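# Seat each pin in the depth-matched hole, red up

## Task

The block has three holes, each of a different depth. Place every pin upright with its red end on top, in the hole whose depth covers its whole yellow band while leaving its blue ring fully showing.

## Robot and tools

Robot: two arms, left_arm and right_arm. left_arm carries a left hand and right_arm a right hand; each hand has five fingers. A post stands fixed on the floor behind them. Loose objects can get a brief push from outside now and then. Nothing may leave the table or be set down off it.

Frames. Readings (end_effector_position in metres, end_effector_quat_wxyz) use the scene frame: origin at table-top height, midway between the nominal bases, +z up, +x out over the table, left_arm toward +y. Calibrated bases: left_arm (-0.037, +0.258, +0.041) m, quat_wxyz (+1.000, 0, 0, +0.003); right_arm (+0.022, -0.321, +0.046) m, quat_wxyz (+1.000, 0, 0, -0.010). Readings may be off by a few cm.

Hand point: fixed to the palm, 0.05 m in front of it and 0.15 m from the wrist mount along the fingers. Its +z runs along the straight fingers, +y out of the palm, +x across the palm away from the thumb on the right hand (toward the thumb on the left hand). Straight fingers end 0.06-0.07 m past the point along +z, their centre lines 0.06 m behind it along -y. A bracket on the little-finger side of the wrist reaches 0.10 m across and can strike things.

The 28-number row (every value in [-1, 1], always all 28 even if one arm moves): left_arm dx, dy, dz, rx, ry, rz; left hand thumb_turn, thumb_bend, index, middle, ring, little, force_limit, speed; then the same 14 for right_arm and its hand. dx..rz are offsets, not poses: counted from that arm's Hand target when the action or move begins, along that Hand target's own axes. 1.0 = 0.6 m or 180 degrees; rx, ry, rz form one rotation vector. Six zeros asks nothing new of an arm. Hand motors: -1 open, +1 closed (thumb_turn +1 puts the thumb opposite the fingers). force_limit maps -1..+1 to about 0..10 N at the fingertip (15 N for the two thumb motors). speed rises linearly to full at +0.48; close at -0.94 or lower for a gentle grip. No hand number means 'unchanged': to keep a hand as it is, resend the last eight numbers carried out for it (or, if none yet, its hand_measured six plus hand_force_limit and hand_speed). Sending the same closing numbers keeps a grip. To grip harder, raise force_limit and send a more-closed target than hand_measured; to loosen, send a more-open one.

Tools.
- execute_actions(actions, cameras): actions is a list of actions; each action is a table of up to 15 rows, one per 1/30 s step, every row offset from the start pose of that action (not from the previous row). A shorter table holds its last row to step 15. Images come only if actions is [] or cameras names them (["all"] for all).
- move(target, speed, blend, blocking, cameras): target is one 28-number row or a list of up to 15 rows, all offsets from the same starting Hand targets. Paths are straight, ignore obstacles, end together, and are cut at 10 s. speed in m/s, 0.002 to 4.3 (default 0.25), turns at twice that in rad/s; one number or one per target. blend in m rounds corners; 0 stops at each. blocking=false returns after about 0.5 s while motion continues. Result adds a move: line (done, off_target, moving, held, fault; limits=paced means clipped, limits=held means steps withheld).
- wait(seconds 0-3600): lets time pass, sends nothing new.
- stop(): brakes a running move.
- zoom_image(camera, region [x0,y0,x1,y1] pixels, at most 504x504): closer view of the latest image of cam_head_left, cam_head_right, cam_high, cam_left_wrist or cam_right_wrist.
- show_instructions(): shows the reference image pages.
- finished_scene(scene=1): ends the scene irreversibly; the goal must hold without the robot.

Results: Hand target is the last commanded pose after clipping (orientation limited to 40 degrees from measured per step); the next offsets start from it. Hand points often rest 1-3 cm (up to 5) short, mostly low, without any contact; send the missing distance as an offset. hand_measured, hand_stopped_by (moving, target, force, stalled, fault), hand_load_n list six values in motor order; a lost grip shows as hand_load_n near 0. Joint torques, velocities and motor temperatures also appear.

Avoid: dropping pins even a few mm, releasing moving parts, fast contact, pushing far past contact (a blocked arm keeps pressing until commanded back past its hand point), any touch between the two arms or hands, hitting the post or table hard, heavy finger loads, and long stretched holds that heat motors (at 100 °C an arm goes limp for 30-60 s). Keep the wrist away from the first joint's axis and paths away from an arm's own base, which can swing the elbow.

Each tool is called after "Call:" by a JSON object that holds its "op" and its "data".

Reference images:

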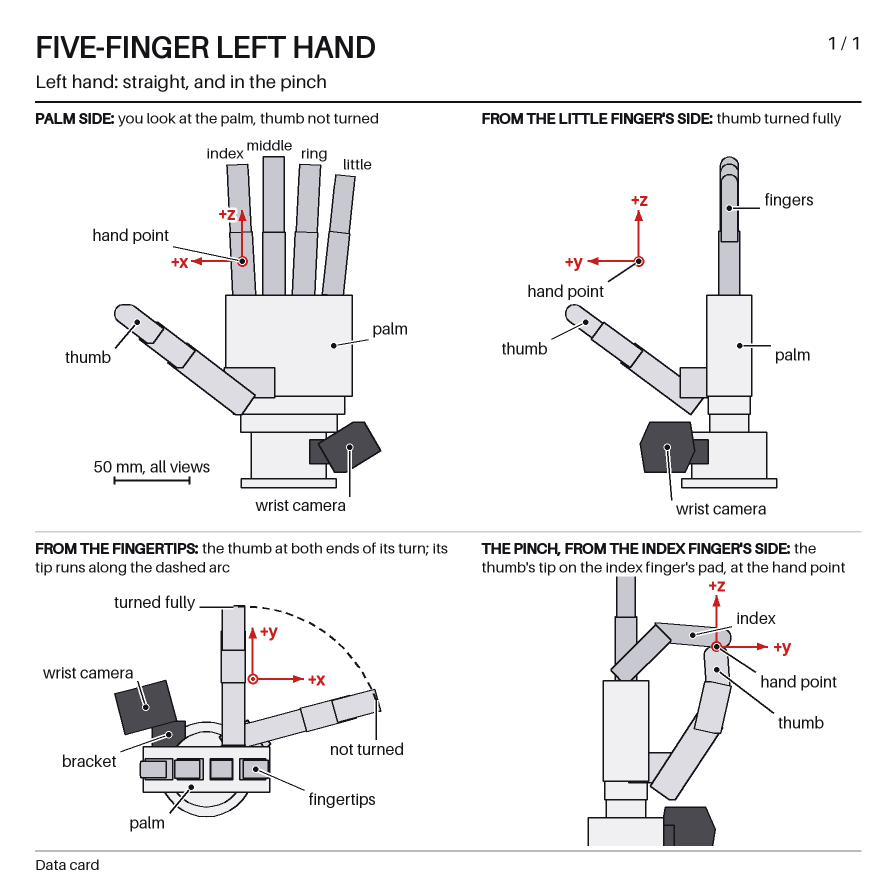

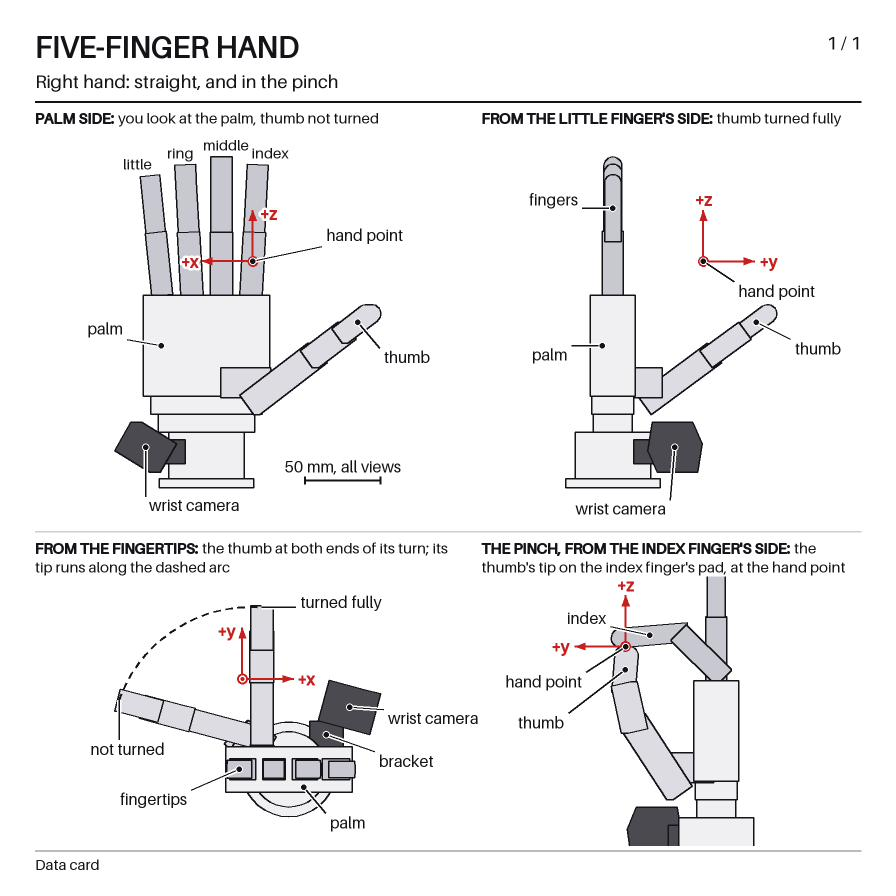

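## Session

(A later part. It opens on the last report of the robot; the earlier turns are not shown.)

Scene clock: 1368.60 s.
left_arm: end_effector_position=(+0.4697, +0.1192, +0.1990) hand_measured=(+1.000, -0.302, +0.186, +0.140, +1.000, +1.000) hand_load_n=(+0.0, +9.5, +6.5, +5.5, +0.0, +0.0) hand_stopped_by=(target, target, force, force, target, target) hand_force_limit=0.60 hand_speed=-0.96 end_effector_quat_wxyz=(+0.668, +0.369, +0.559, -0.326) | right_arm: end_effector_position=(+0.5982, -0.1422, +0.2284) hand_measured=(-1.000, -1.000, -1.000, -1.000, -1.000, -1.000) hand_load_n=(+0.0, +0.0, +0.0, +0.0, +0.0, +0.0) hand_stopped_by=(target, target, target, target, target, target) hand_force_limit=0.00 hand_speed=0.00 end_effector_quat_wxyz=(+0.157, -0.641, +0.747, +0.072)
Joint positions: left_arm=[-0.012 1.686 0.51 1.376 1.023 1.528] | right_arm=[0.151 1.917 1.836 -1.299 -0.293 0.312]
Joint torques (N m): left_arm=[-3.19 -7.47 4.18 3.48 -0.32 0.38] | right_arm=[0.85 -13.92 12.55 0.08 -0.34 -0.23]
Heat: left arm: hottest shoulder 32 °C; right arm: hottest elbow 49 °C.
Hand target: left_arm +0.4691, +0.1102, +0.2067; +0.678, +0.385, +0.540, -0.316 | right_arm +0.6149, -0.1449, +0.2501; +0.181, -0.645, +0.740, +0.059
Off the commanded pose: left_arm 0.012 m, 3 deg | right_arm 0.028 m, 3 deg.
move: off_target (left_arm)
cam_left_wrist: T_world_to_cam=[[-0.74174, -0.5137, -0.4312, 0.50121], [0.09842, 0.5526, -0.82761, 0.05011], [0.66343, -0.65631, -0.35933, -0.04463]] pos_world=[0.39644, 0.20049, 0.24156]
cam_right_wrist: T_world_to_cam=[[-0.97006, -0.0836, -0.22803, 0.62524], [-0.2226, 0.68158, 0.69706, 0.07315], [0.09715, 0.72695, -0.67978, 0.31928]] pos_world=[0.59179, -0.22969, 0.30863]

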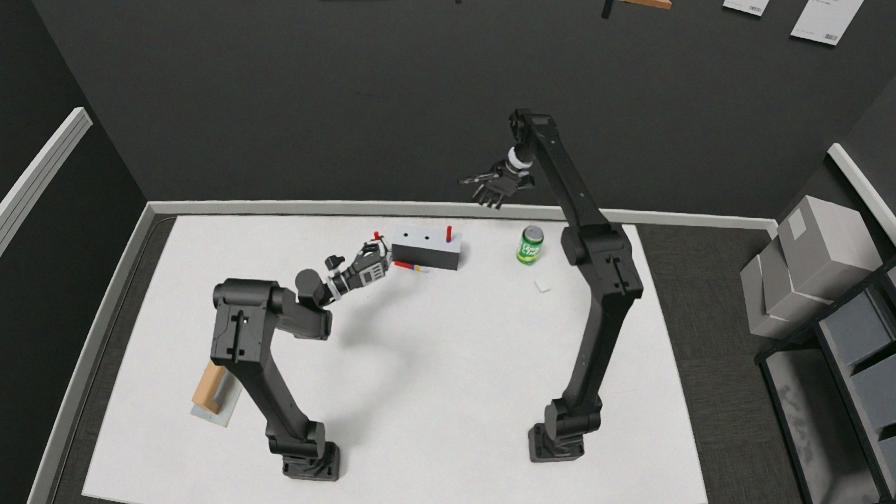

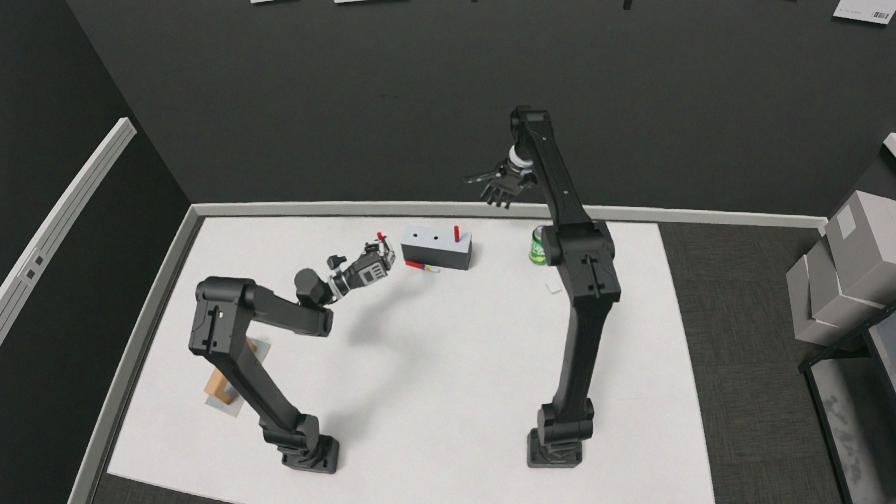

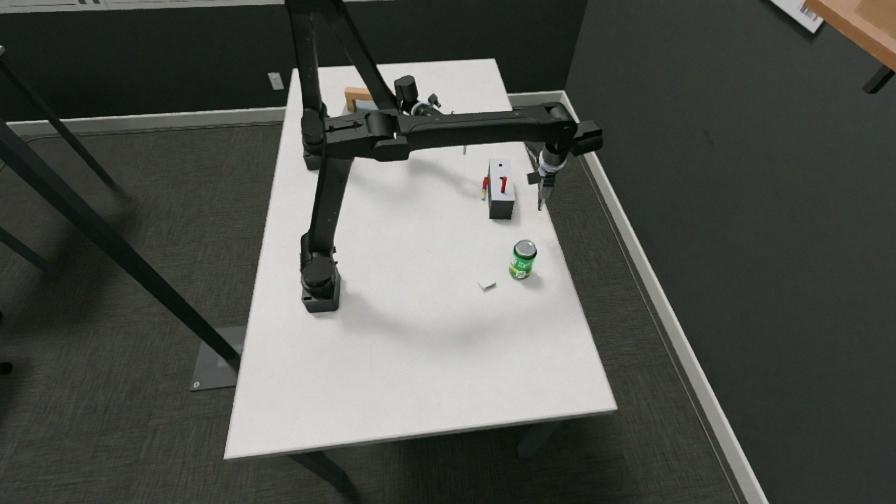

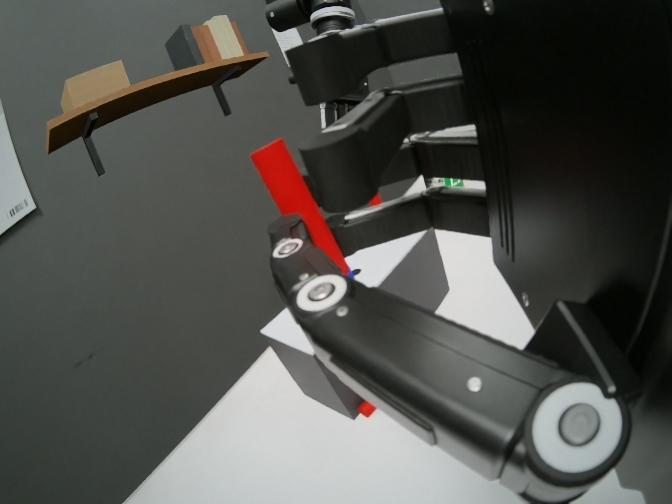

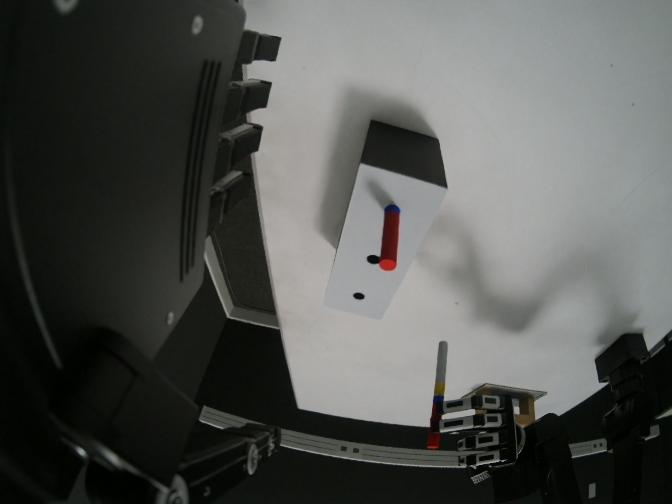

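Call:
{"op": "zoom_image", "data": {"camera": "cam_head_right", "region": [340, 215, 420, 295]}}

Call:
{"op": "zoom_image", "data": {"camera": "cam_right_wrist", "region": [400, 320, 540, 480]}}

Call:
{"op": "zoom_image", "data": {"camera": "cam_high", "region": [420, 90, 520, 190]}}

Scaled by 6.300 from the camera's image (finer frame: 1280x720).

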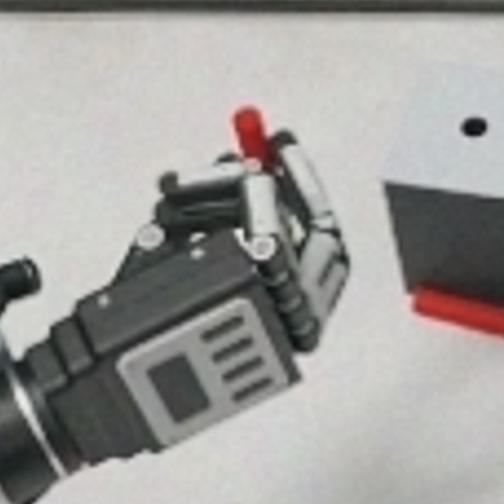

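Scaled by 3.150 from the camera's image (finer frame: 960x720).

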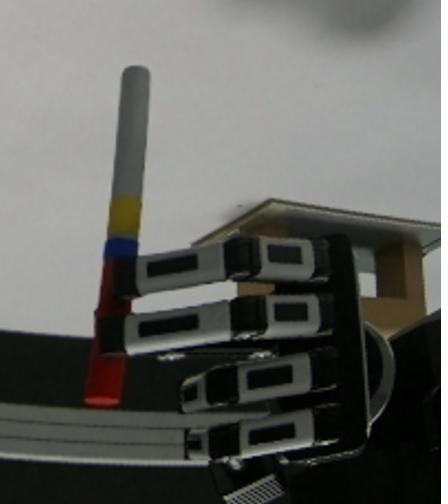

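Scaled by 5.040 from the camera's image (finer frame: 1280x720).

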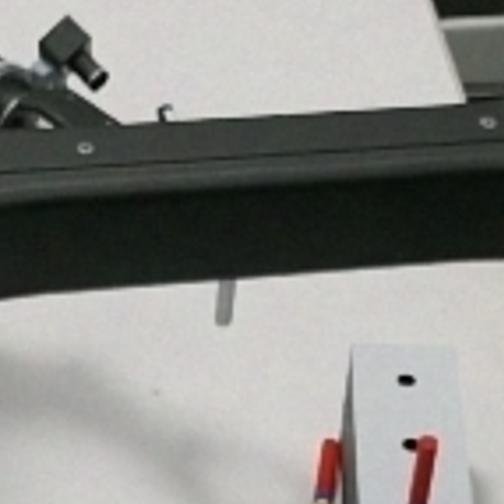

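Call:
{"op": "move", "data": {"target": [[-0.0704,0.0530,0.0417,0.00238,-0.00399,0.02529,1,-0.30,0.31,0.31,1,1,0.6,-0.96,0,0,0,0,0,0,-1,-1,-1,-1,-1,-1,0,0.0],[-0.0474,0.1399,0.1675,0.00238,-0.00399,0.02529,1,-0.30,0.31,0.31,1,1,0.6,-0.96,0,0,0,0,0,0,-1,-1,-1,-1,-1,-1,0,0.0]], "speed": 0.08, "blend": [0.02,0], "cameras": ["cam_right_wrist","cam_high","cam_head_right"]}}

Scene clock: 1381.33 s.
left_arm: end_effector_position=(+0.5709, +0.0749, +0.2423) hand_measured=(+1.000, -0.302, +0.186, +0.140, +1.000, +1.000) hand_load_n=(+0.0, +9.5, +6.0, +5.5, +0.0, +0.0) hand_stopped_by=(target, target, force, force, target, target) hand_force_limit=0.60 hand_speed=-0.96 end_effector_quat_wxyz=(+0.678, +0.392, +0.540, -0.307) | right_arm: end_effector_position=(+0.5982, -0.1422, +0.2284) hand_measured=(-1.000, -1.000, -1.000, -1.000, -1.000, -1.000) hand_load_n=(+0.0, +0.0, +0.0, +0.0, +0.0, +0.0) hand_stopped_by=(target, target, target, target, target, target) hand_force_limit=0.00 hand_speed=0.00 end_effector_quat_wxyz=(+0.157, -0.641, +0.747, +0.072)
Joint positions: left_arm=[-0.106 1.749 0.818 1.117 0.945 1.622] | right_arm=[0.151 1.917 1.836 -1.299 -0.293 0.312]
Joint torques (N m): left_arm=[-3.6 -10.17 9.47 1.91 -0.26 0.39] | right_arm=[0.62 -13.86 12.48 0.06 -0.36 -0.23]
Heat: left arm: hottest shoulder 32 °C; right arm: hottest elbow 49 °C.
Hand target: left_arm +0.5831, +0.0661, +0.2617; +0.692, +0.406, +0.519, -0.294 | right_arm +0.6149, -0.1449, +0.2501; +0.181, -0.645, +0.740, +0.059
Off the commanded pose: left_arm 0.025 m, 4 deg | right_arm 0.028 m, 3 deg.
move: off_target (left_arm)
cam_right_wrist: T_world_to_cam=[[-0.97006, -0.0836, -0.22803, 0.62524], [-0.2226, 0.68158, 0.69706, 0.07315], [0.09715, 0.72695, -0.67978, 0.31928]] pos_world=[0.59179, -0.22969, 0.30863]
Images, in order (width x height): cam_head_right 896x504, cam_high 896x504, cam_right_wrist 672x504.

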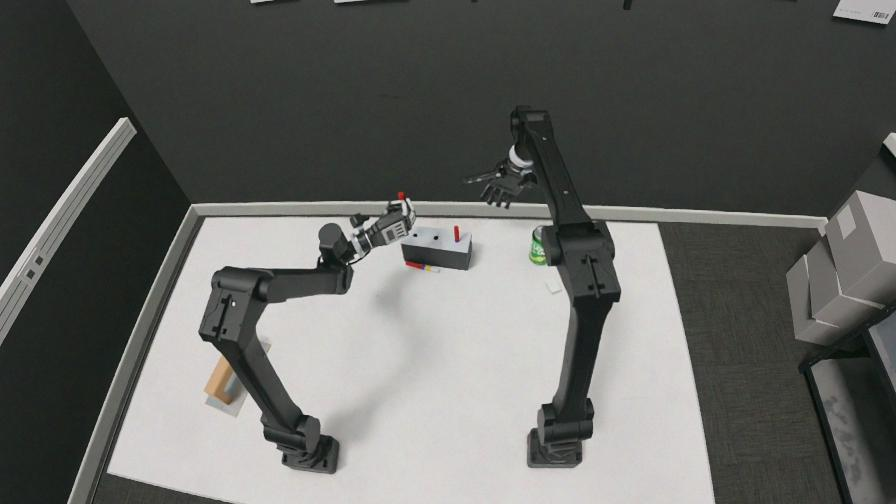

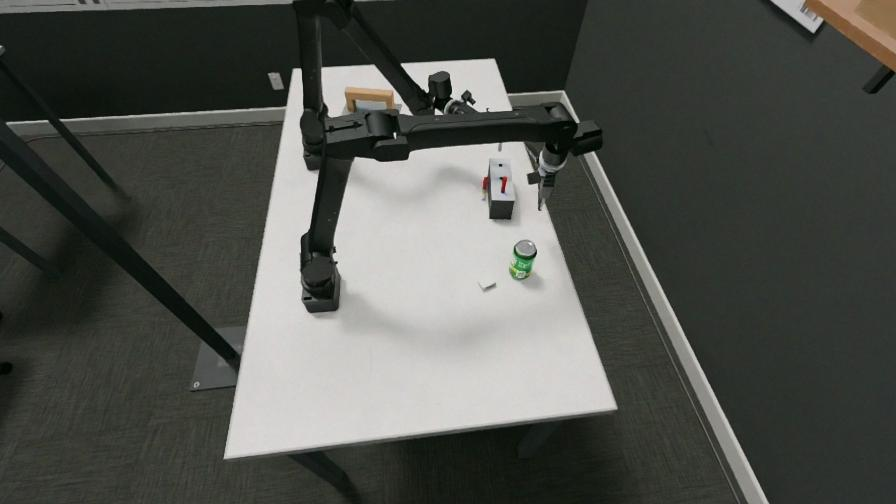

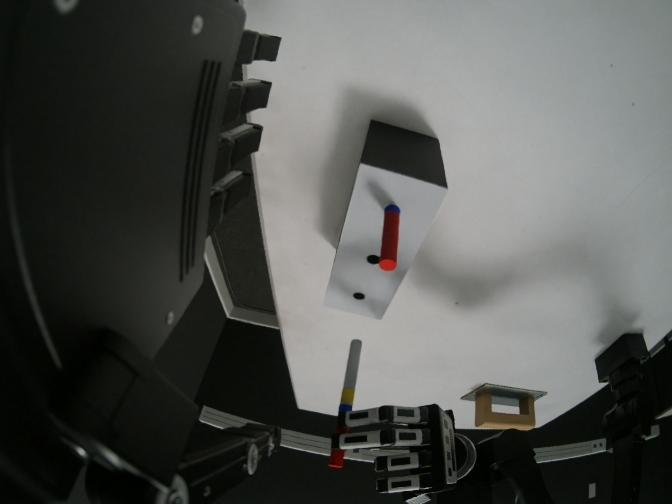

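Call:
{"op": "zoom_image", "data": {"camera": "cam_right_wrist", "region": [310, 320, 400, 480]}}

Call:
{"op": "zoom_image", "data": {"camera": "cam_high", "region": [460, 120, 540, 200]}}

Scaled by 3.150 from the camera's image (finer frame: 960x720).

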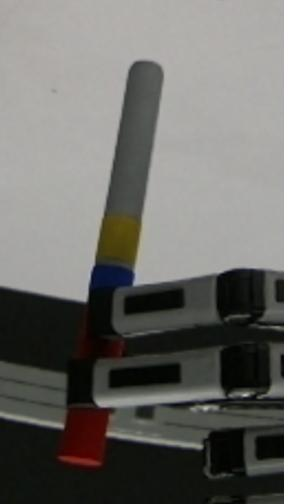

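Scaled by 6.300 from the camera's image (finer frame: 1280x720).

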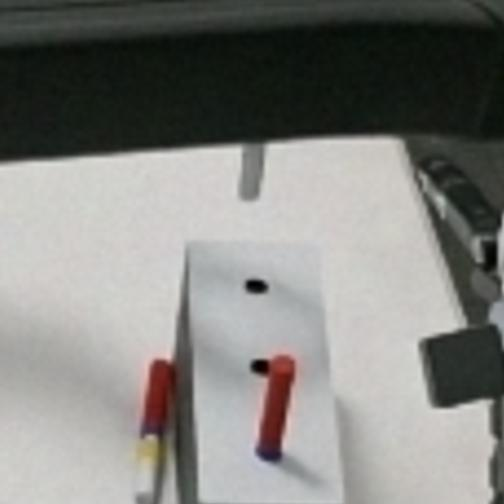

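Call:
{"op": "zoom_image", "data": {"camera": "cam_right_wrist", "region": [330, 190, 420, 320]}}

Scaled by 3.877 from the camera's image (finer frame: 960x720).

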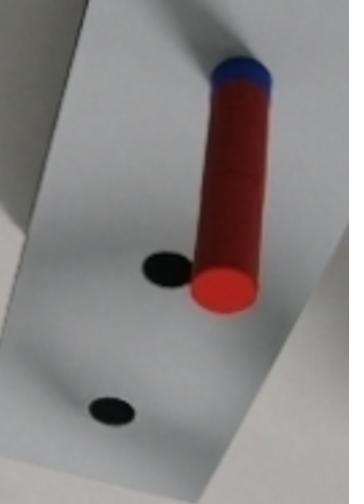

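Call:
{"op": "execute_actions", "data": {"actions": [], "cameras": ["cam_high","cam_right_wrist","cam_head_left"]}}

Scene clock: 1385.67 s.
left_arm: end_effector_position=(+0.5720, +0.0786, +0.2423) hand_measured=(+1.000, -0.302, +0.186, +0.140, +1.000, +1.000) hand_load_n=(+0.0, +9.5, +6.0, +5.5, +0.0, -0.5) hand_stopped_by=(target, target, force, force, target, target) hand_force_limit=0.60 hand_speed=-0.96 end_effector_quat_wxyz=(+0.679, +0.390, +0.542, -0.305) | right_arm: end_effector_position=(+0.5982, -0.1422, +0.2284) hand_measured=(-1.000, -1.000, -1.000, -1.000, -1.000, -1.000) hand_load_n=(+0.0, -0.5, +0.0, +0.0, +0.0, +0.0) hand_stopped_by=(target, target, target, target, target, target) hand_force_limit=0.00 hand_speed=0.00 end_effector_quat_wxyz=(+0.157, -0.641, +0.747, +0.072)
Joint positions: left_arm=[-0.099 1.749 0.818 1.117 0.945 1.622] | right_arm=[0.151 1.917 1.836 -1.299 -0.293 0.312]
Joint velocities: within noise
Joint torques (N m): left_arm=[-3.9 -10.52 9.59 1.95 -0.27 0.38] | right_arm=[1.03 -13.8 12.52 0.06 -0.35 -0.23]
Motor temperatures (°C): left_arm=[27 32 29 23 22 20] | right_arm=[22 31 49 23 24 23]
Heat: left arm: hottest shoulder 32 °C; right arm: hottest elbow 49 °C.
Hand target: left_arm +0.5831, +0.0661, +0.2617; +0.692, +0.406, +0.519, -0.294 | right_arm +0.6149, -0.1449, +0.2501; +0.181, -0.645, +0.740, +0.059
Off the commanded pose: left_arm 0.026 m, 4 deg | right_arm 0.028 m, 3 deg.
camera_calibration:
cam_right_wrist: T_world_to_cam=[[-0.97006, -0.0836, -0.22803, 0.62524], [-0.2226, 0.68158, 0.69706, 0.07315], [0.09715, 0.72695, -0.67978, 0.31928]] pos_world=[0.59179, -0.22969, 0.30863]
Images, in order (width x height): cam_head_left 896x504, cam_high 896x504, cam_right_wrist 672x504.

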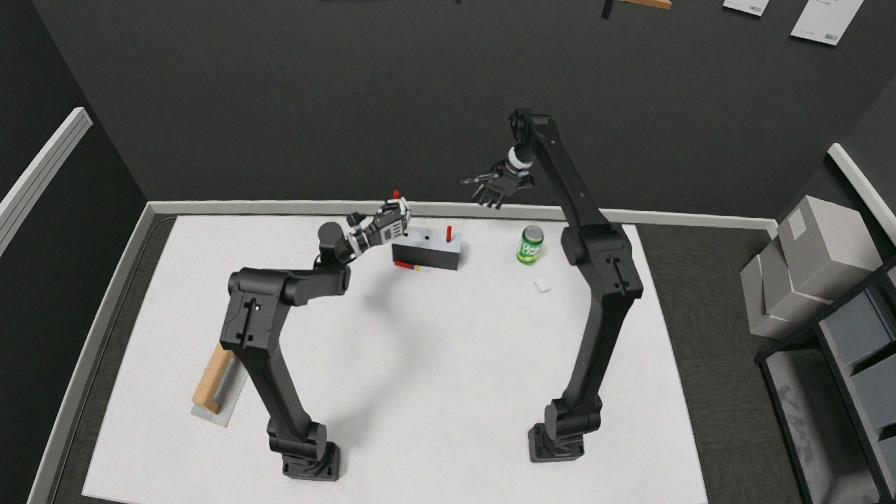

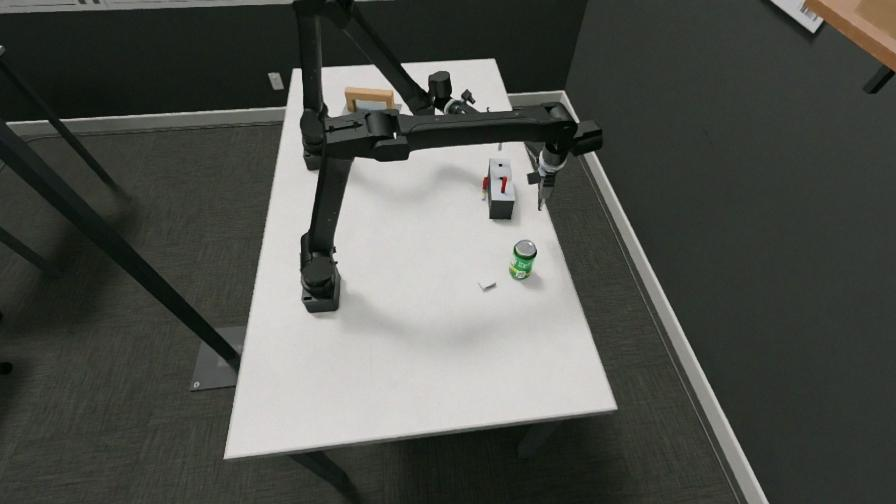

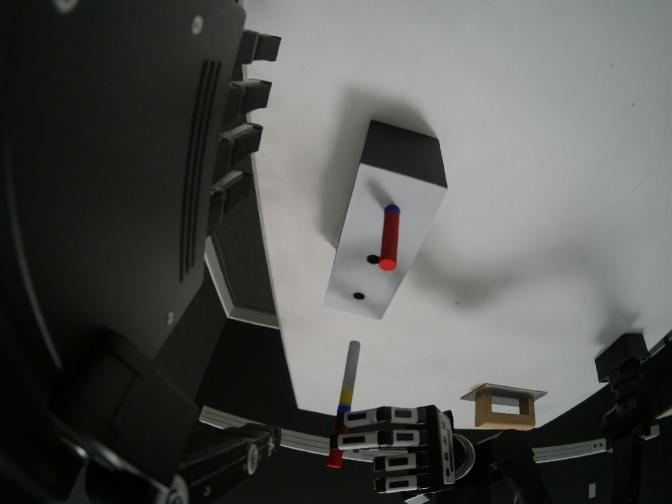

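Call:
{"op": "zoom_image", "data": {"camera": "cam_right_wrist", "region": [310, 190, 450, 480]}}

Call:
{"op": "zoom_image", "data": {"camera": "cam_high", "region": [460, 120, 540, 200]}}

Scaled by 1.738 from the camera's image (finer frame: 960x720).

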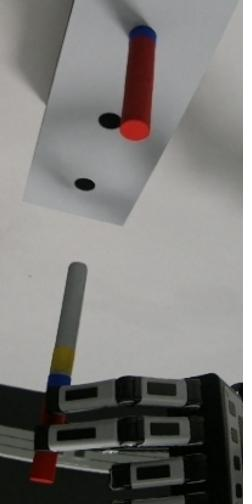

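Scaled by 6.300 from the camera's image (finer frame: 1280x720).

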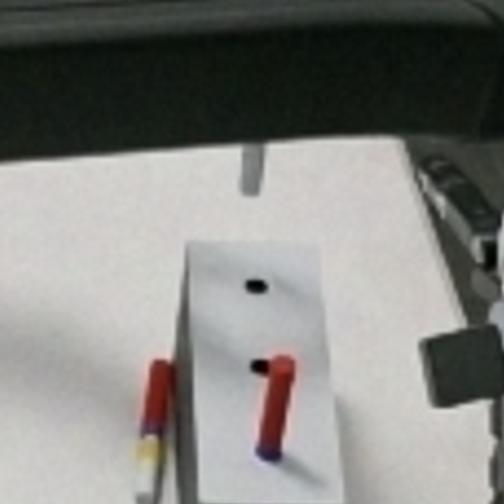

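Call:
{"op": "zoom_image", "data": {"camera": "cam_head_left", "region": [370, 180, 480, 280]}}

Scaled by 4.582 from the camera's image (finer frame: 1280x720).

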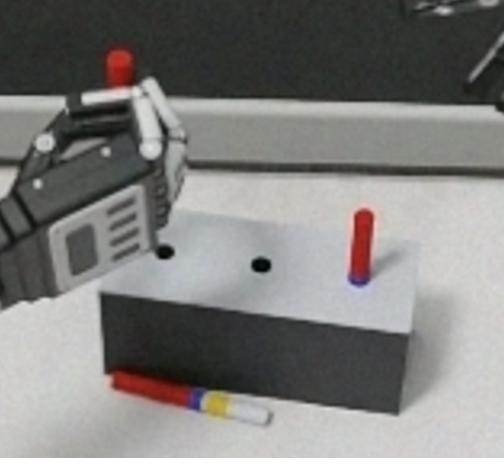

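Call:
{"op": "execute_actions", "data": {"actions": [], "cameras": ["cam_head_right"]}}

Call:
{"op": "zoom_image", "data": {"camera": "cam_head_right", "region": [320, 170, 430, 280]}}

Scene clock: 1391.57 s.
left_arm: end_effector_position=(+0.5720, +0.0786, +0.2423) hand_measured=(+1.000, -0.302, +0.186, +0.140, +1.000, +1.000) hand_load_n=(+0.0, +10.0, +6.5, +5.5, +0.0, +0.0) hand_stopped_by=(target, target, force, force, target, target) hand_force_limit=0.60 hand_speed=-0.96 end_effector_quat_wxyz=(+0.679, +0.390, +0.542, -0.305) | right_arm: end_effector_position=(+0.5982, -0.1422, +0.2284) hand_measured=(-1.000, -1.000, -1.000, -1.000, -1.000, -1.000) hand_load_n=(+0.0, +0.0, +0.0, +0.0, +0.0, +0.0) hand_stopped_by=(target, target, target, target, target, target) hand_force_limit=0.00 hand_speed=0.00 end_effector_quat_wxyz=(+0.157, -0.641, +0.747, +0.072)
Joint positions: left_arm=[-0.099 1.749 0.818 1.117 0.945 1.622] | right_arm=[0.151 1.917 1.836 -1.299 -0.293 0.312]
Joint velocities: within noise
Joint torques (N m): left_arm=[-3.55 -10.52 9.42 2.17 -0.27 0.34] | right_arm=[0.62 -13.8 12.49 0.03 -0.36 -0.23]
Motor temperatures (°C): left_arm=[27 32 30 23 22 20] | right_arm=[22 31 49 23 24 23]
Heat: left arm: hottest shoulder 32 °C; right arm: hottest elbow 49 °C.
Hand target: left_arm +0.5831, +0.0661, +0.2617; +0.692, +0.406, +0.519, -0.294 | right_arm +0.6149, -0.1449, +0.2501; +0.181, -0.645, +0.740, +0.059
Off the commanded pose: left_arm 0.026 m, 4 deg | right_arm 0.028 m, 3 deg.
Images, in order (width x height): cam_head_right 896x504.

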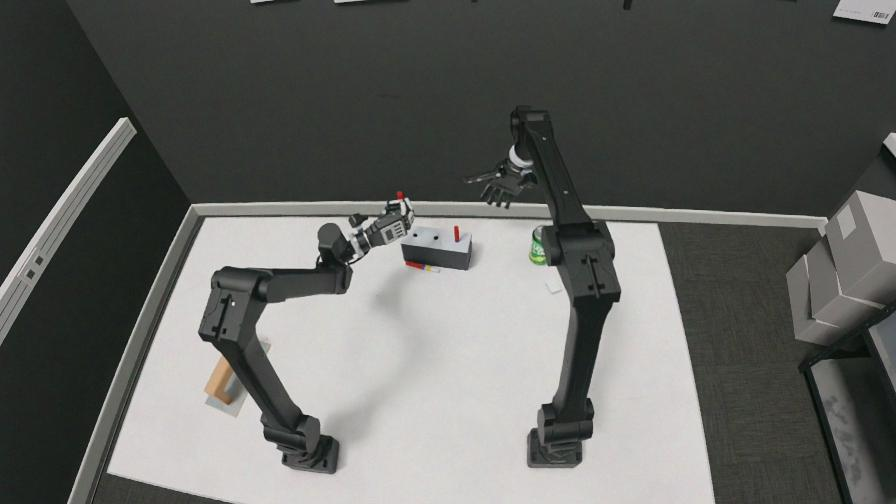

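Scaled by 4.582 from the camera's image (finer frame: 1280x720).

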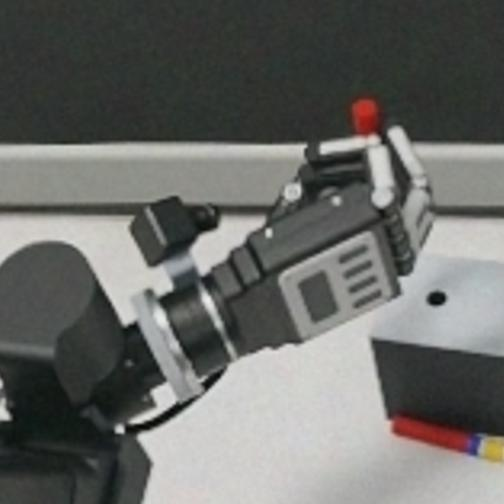

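Call:
{"op": "move", "data": {"target": [0.02488,-0.00933,0.02197,0.0001,0.0032,-0.0055,1,-0.30,0.31,0.31,1,1,0.6,-0.96,0,0,0,0,0,0,-1,-1,-1,-1,-1,-1,0,0.0], "speed": 0.04, "cameras": ["cam_high","cam_right_wrist","cam_head_left"]}}

Call:
{"op": "zoom_image", "data": {"camera": "cam_right_wrist", "region": [310, 250, 410, 360]}}

Call:
{"op": "zoom_image", "data": {"camera": "cam_high", "region": [460, 120, 540, 200]}}

Call:
{"op": "zoom_image", "data": {"camera": "cam_head_left", "region": [370, 180, 480, 280]}}

Scene clock: 1397.67 s.
left_arm: end_effector_position=(+0.5755, +0.0594, +0.2275) hand_measured=(+1.000, -0.302, +0.186, +0.140, +1.000, +1.000) hand_load_n=(+0.0, +9.5, +6.5, +5.5, +0.0, +0.0) hand_stopped_by=(target, target, force, force, target, target) hand_force_limit=0.60 hand_speed=-0.96 end_effector_quat_wxyz=(+0.672, +0.390, +0.547, -0.312) | right_arm: end_effector_position=(+0.5982, -0.1422, +0.2284) hand_measured=(-1.000, -1.000, -1.000, -1.000, -1.000, -1.000) hand_load_n=(+0.0, +0.0, +0.5, +0.0, +0.0, +0.0) hand_stopped_by=(target, target, target, target, target, target) hand_force_limit=0.00 hand_speed=0.00 end_effector_quat_wxyz=(+0.157, -0.641, +0.747, +0.072)
Joint positions: left_arm=[-0.136 1.784 0.834 1.111 0.919 1.628] | right_arm=[0.151 1.917 1.836 -1.299 -0.293 0.312]
Joint torques (N m): left_arm=[-3.08 -10.64 9.54 2.17 -0.25 0.4] | right_arm=[0.91 -13.74 12.52 0.12 -0.36 -0.22]
Heat: left arm: hottest shoulder 32 °C; right arm: hottest elbow 49 °C.
Hand target: left_arm +0.5891, +0.0521, +0.2477; +0.687, +0.403, +0.526, -0.298 | right_arm +0.6149, -0.1449, +0.2501; +0.181, -0.645, +0.740, +0.059
Off the commanded pose: left_arm 0.025 m, 4 deg | right_arm 0.028 m, 3 deg.
move: off_target (left_arm)
cam_right_wrist: T_world_to_cam=[[-0.97006, -0.0836, -0.22803, 0.62524], [-0.2226, 0.68158, 0.69706, 0.07315], [0.09715, 0.72695, -0.67978, 0.31928]] pos_world=[0.59179, -0.22969, 0.30863]
Images, in order (width x height): cam_head_left 896x504, cam_high 896x504, cam_right_wrist 672x504.

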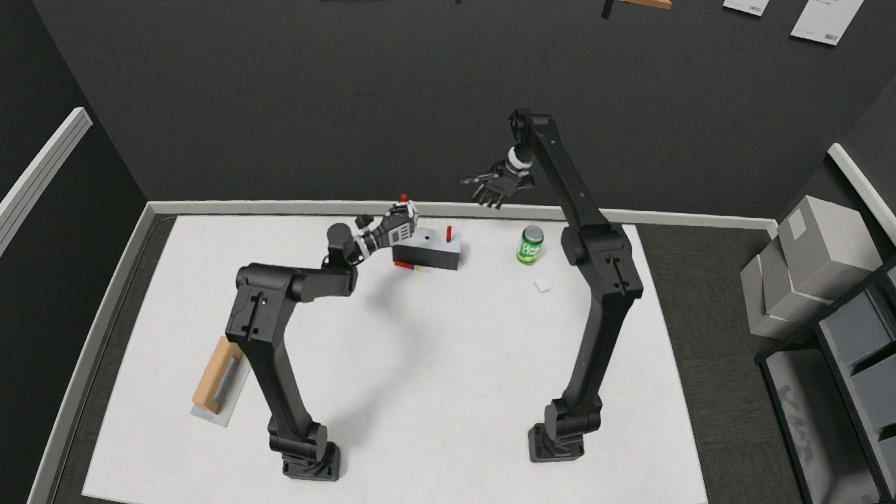

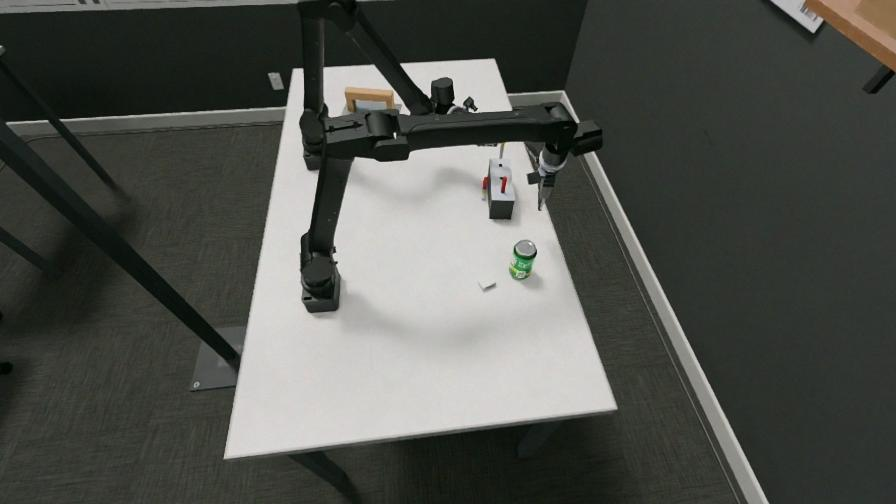

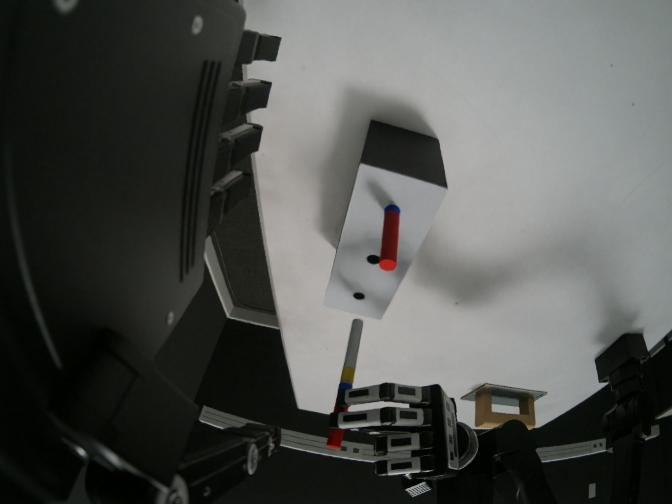

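Scaled by 4.582 from the camera's image (finer frame: 960x720).

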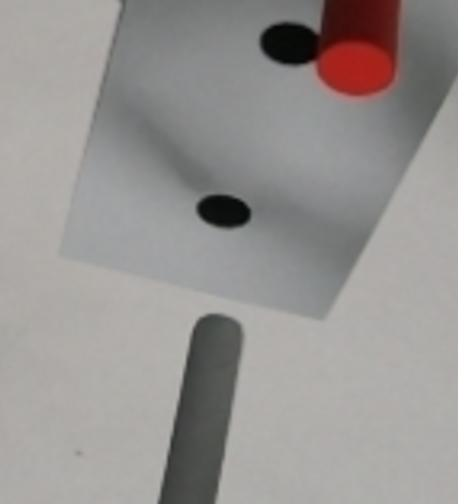

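Scaled by 6.300 from the camera's image (finer frame: 1280x720).

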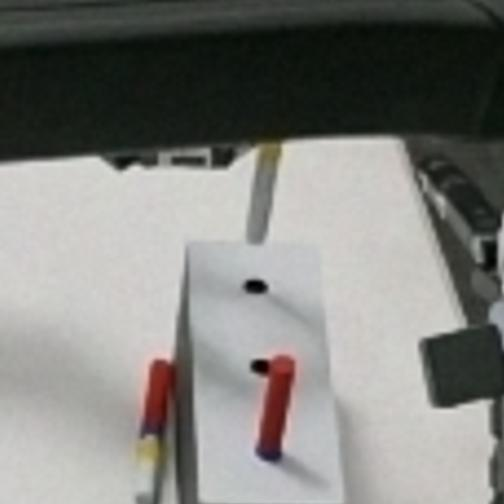

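Scaled by 4.582 from the camera's image (finer frame: 1280x720).

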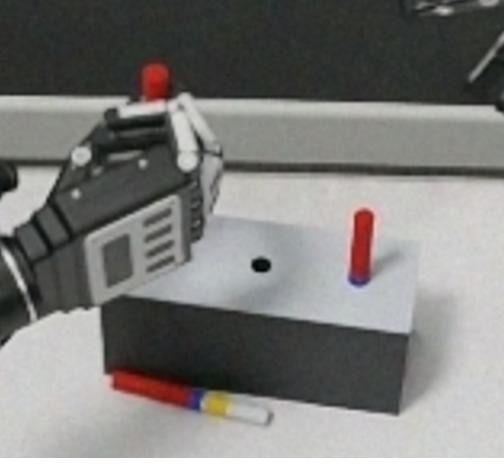

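Call:
{"op": "zoom_image", "data": {"camera": "cam_right_wrist", "region": [300, 310, 400, 460]}}

Scaled by 3.360 from the camera's image (finer frame: 960x720).

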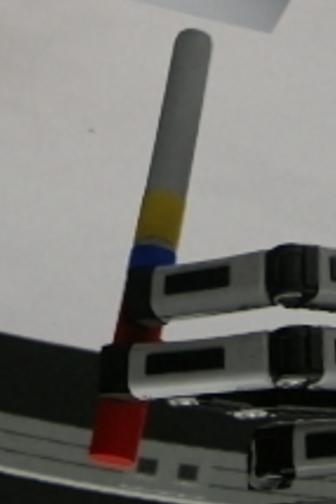

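Call:
{"op": "move", "data": {"target": [0.0316,0.0020,-0.0003,0,0,0,1,-0.30,0.31,0.31,1,1,0.6,-0.96,0,0,0,0,0,0,-1,-1,-1,-1,-1,-1,0,0.0], "speed": 0.03, "cameras": ["cam_high","cam_right_wrist","cam_head_left"]}}

Call:
{"op": "zoom_image", "data": {"camera": "cam_right_wrist", "region": [310, 250, 410, 360]}}

Call:
{"op": "zoom_image", "data": {"camera": "cam_high", "region": [460, 120, 540, 200]}}

Call:
{"op": "zoom_image", "data": {"camera": "cam_head_left", "region": [370, 180, 480, 280]}}

Scene clock: 1402.13 s.
left_arm: end_effector_position=(+0.5830, +0.0646, +0.2024) hand_measured=(+1.000, -0.302, +0.186, +0.140, +1.000, +1.000) hand_load_n=(+0.0, +9.5, +6.0, +5.5, +0.0, +0.0) hand_stopped_by=(target, target, force, force, target, target) hand_force_limit=0.60 hand_speed=-0.96 end_effector_quat_wxyz=(+0.664, +0.384, +0.560, -0.313) | right_arm: end_effector_position=(+0.5982, -0.1422, +0.2284) hand_measured=(-1.000, -1.000, -1.000, -1.000, -1.000, -1.000) hand_load_n=(-0.5, +0.0, -0.5, +0.0, -0.5, +0.0) hand_stopped_by=(target, target, target, target, target, target) hand_force_limit=0.00 hand_speed=0.00 end_effector_quat_wxyz=(+0.157, -0.641, +0.747, +0.072)
Joint positions: left_arm=[-0.127 1.836 0.845 1.119 0.918 1.629] | right_arm=[0.151 1.917 1.836 -1.299 -0.293 0.312]
Joint torques (N m): left_arm=[-2.73 -10.99 9.31 3.64 -0.05 0.37] | right_arm=[0.85 -13.74 12.51 0.05 -0.35 -0.23]
Heat: left arm: hottest shoulder 32 °C; right arm: hottest elbow 49 °C.
Hand target: left_arm +0.5951, +0.0532, +0.2297; +0.687, +0.403, +0.526, -0.298 | right_arm +0.6149, -0.1449, +0.2501; +0.181, -0.645, +0.740, +0.059
Off the commanded pose: left_arm 0.032 m, 6 deg | right_arm 0.028 m, 3 deg.
move: off_target (left_arm)
cam_right_wrist: T_world_to_cam=[[-0.97006, -0.0836, -0.22803, 0.62524], [-0.2226, 0.68158, 0.69706, 0.07315], [0.09715, 0.72695, -0.67978, 0.31928]] pos_world=[0.59179, -0.22969, 0.30863]
Images, in order (width x height): cam_head_left 896x504, cam_high 896x504, cam_right_wrist 672x504.

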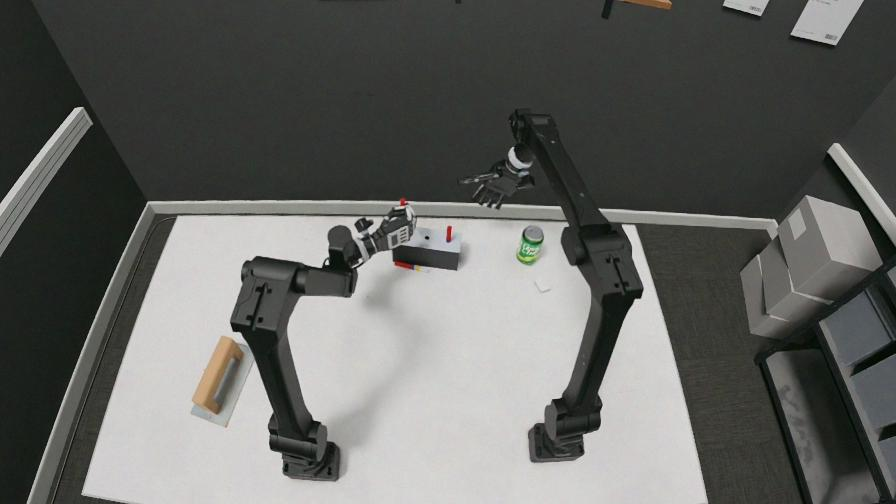

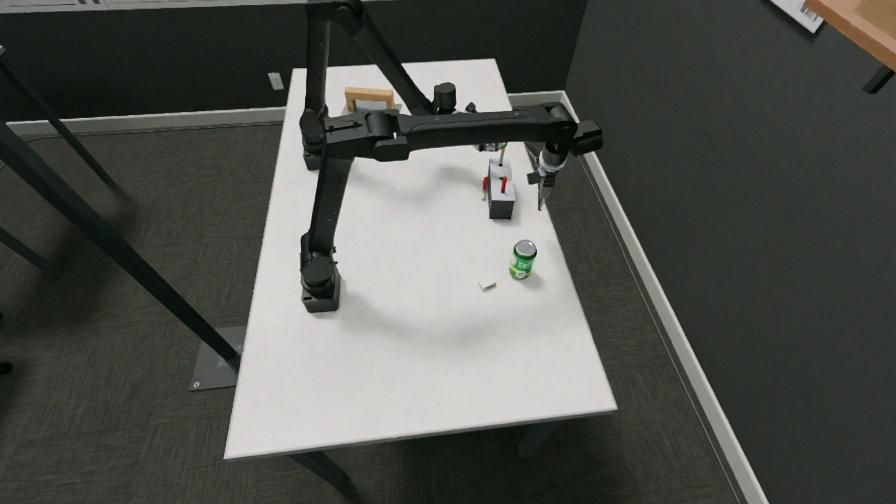

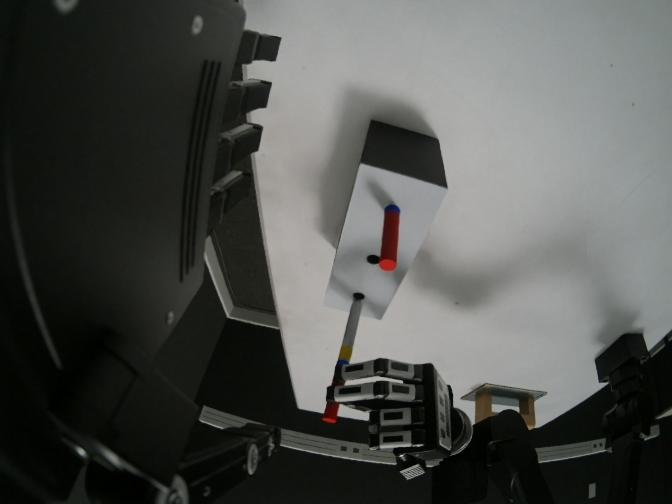

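Scaled by 4.582 from the camera's image (finer frame: 960x720).

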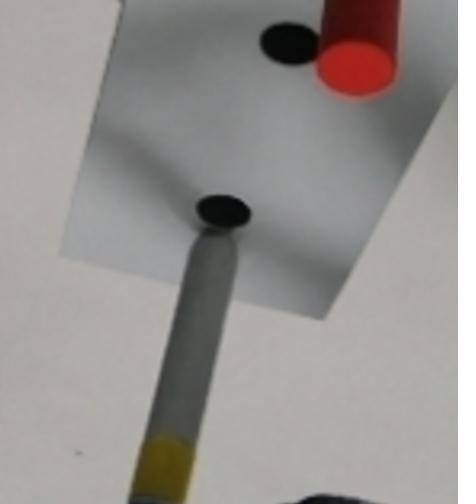

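Scaled by 6.300 from the camera's image (finer frame: 1280x720).

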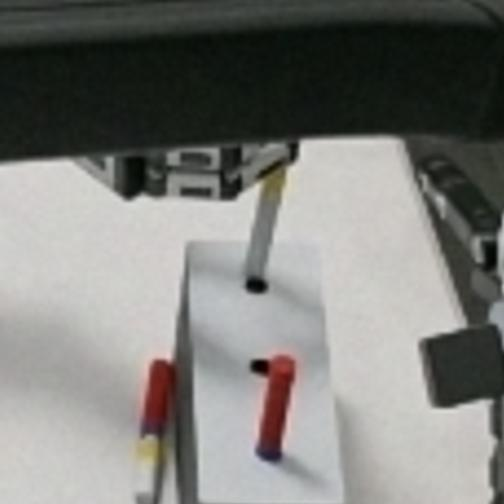

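Scaled by 4.582 from the camera's image (finer frame: 1280x720).

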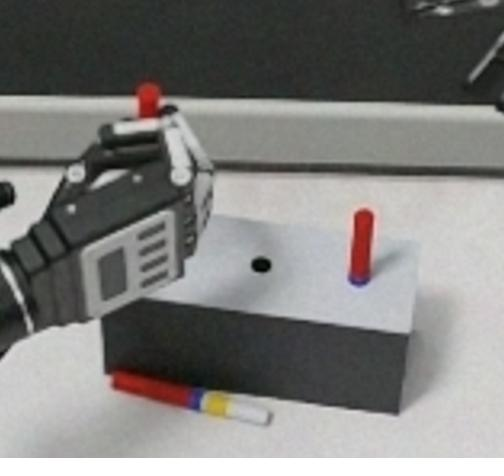

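Call:
{"op": "zoom_image", "data": {"camera": "cam_high", "region": [485, 140, 520, 175]}}

Call:
{"op": "zoom_image", "data": {"camera": "cam_right_wrist", "region": [335, 275, 385, 325]}}

Scaled by 14.400 from the camera's image (finer frame: 1280x720).

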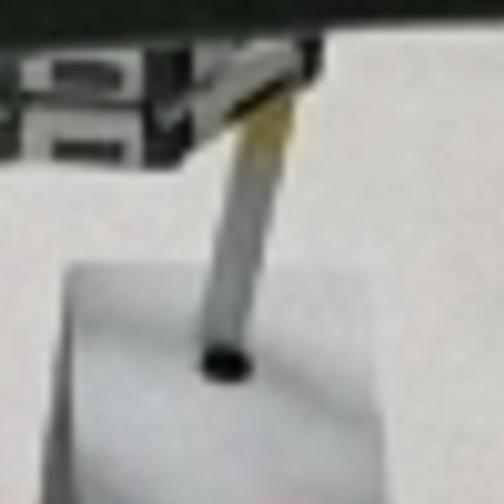

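Scaled by 10.080 from the camera's image (finer frame: 960x720).

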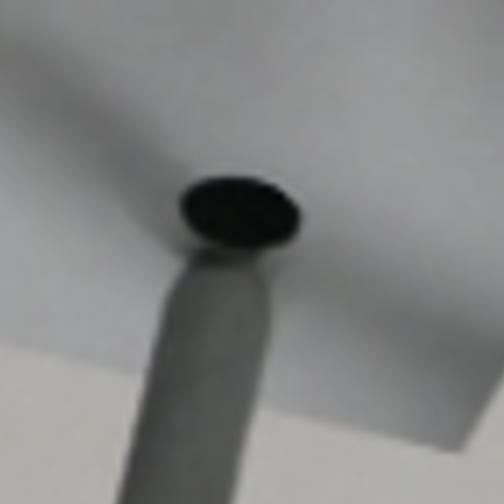

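Call:
{"op": "zoom_image", "data": {"camera": "cam_right_wrist", "region": [300, 290, 400, 440]}}

Scaled by 3.360 from the camera's image (finer frame: 960x720).

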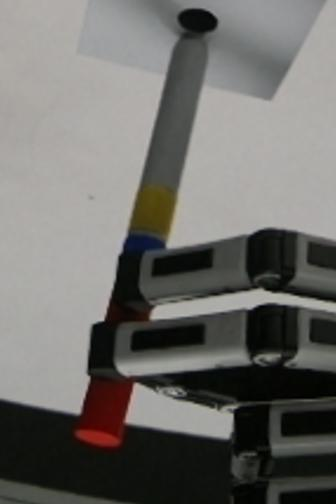

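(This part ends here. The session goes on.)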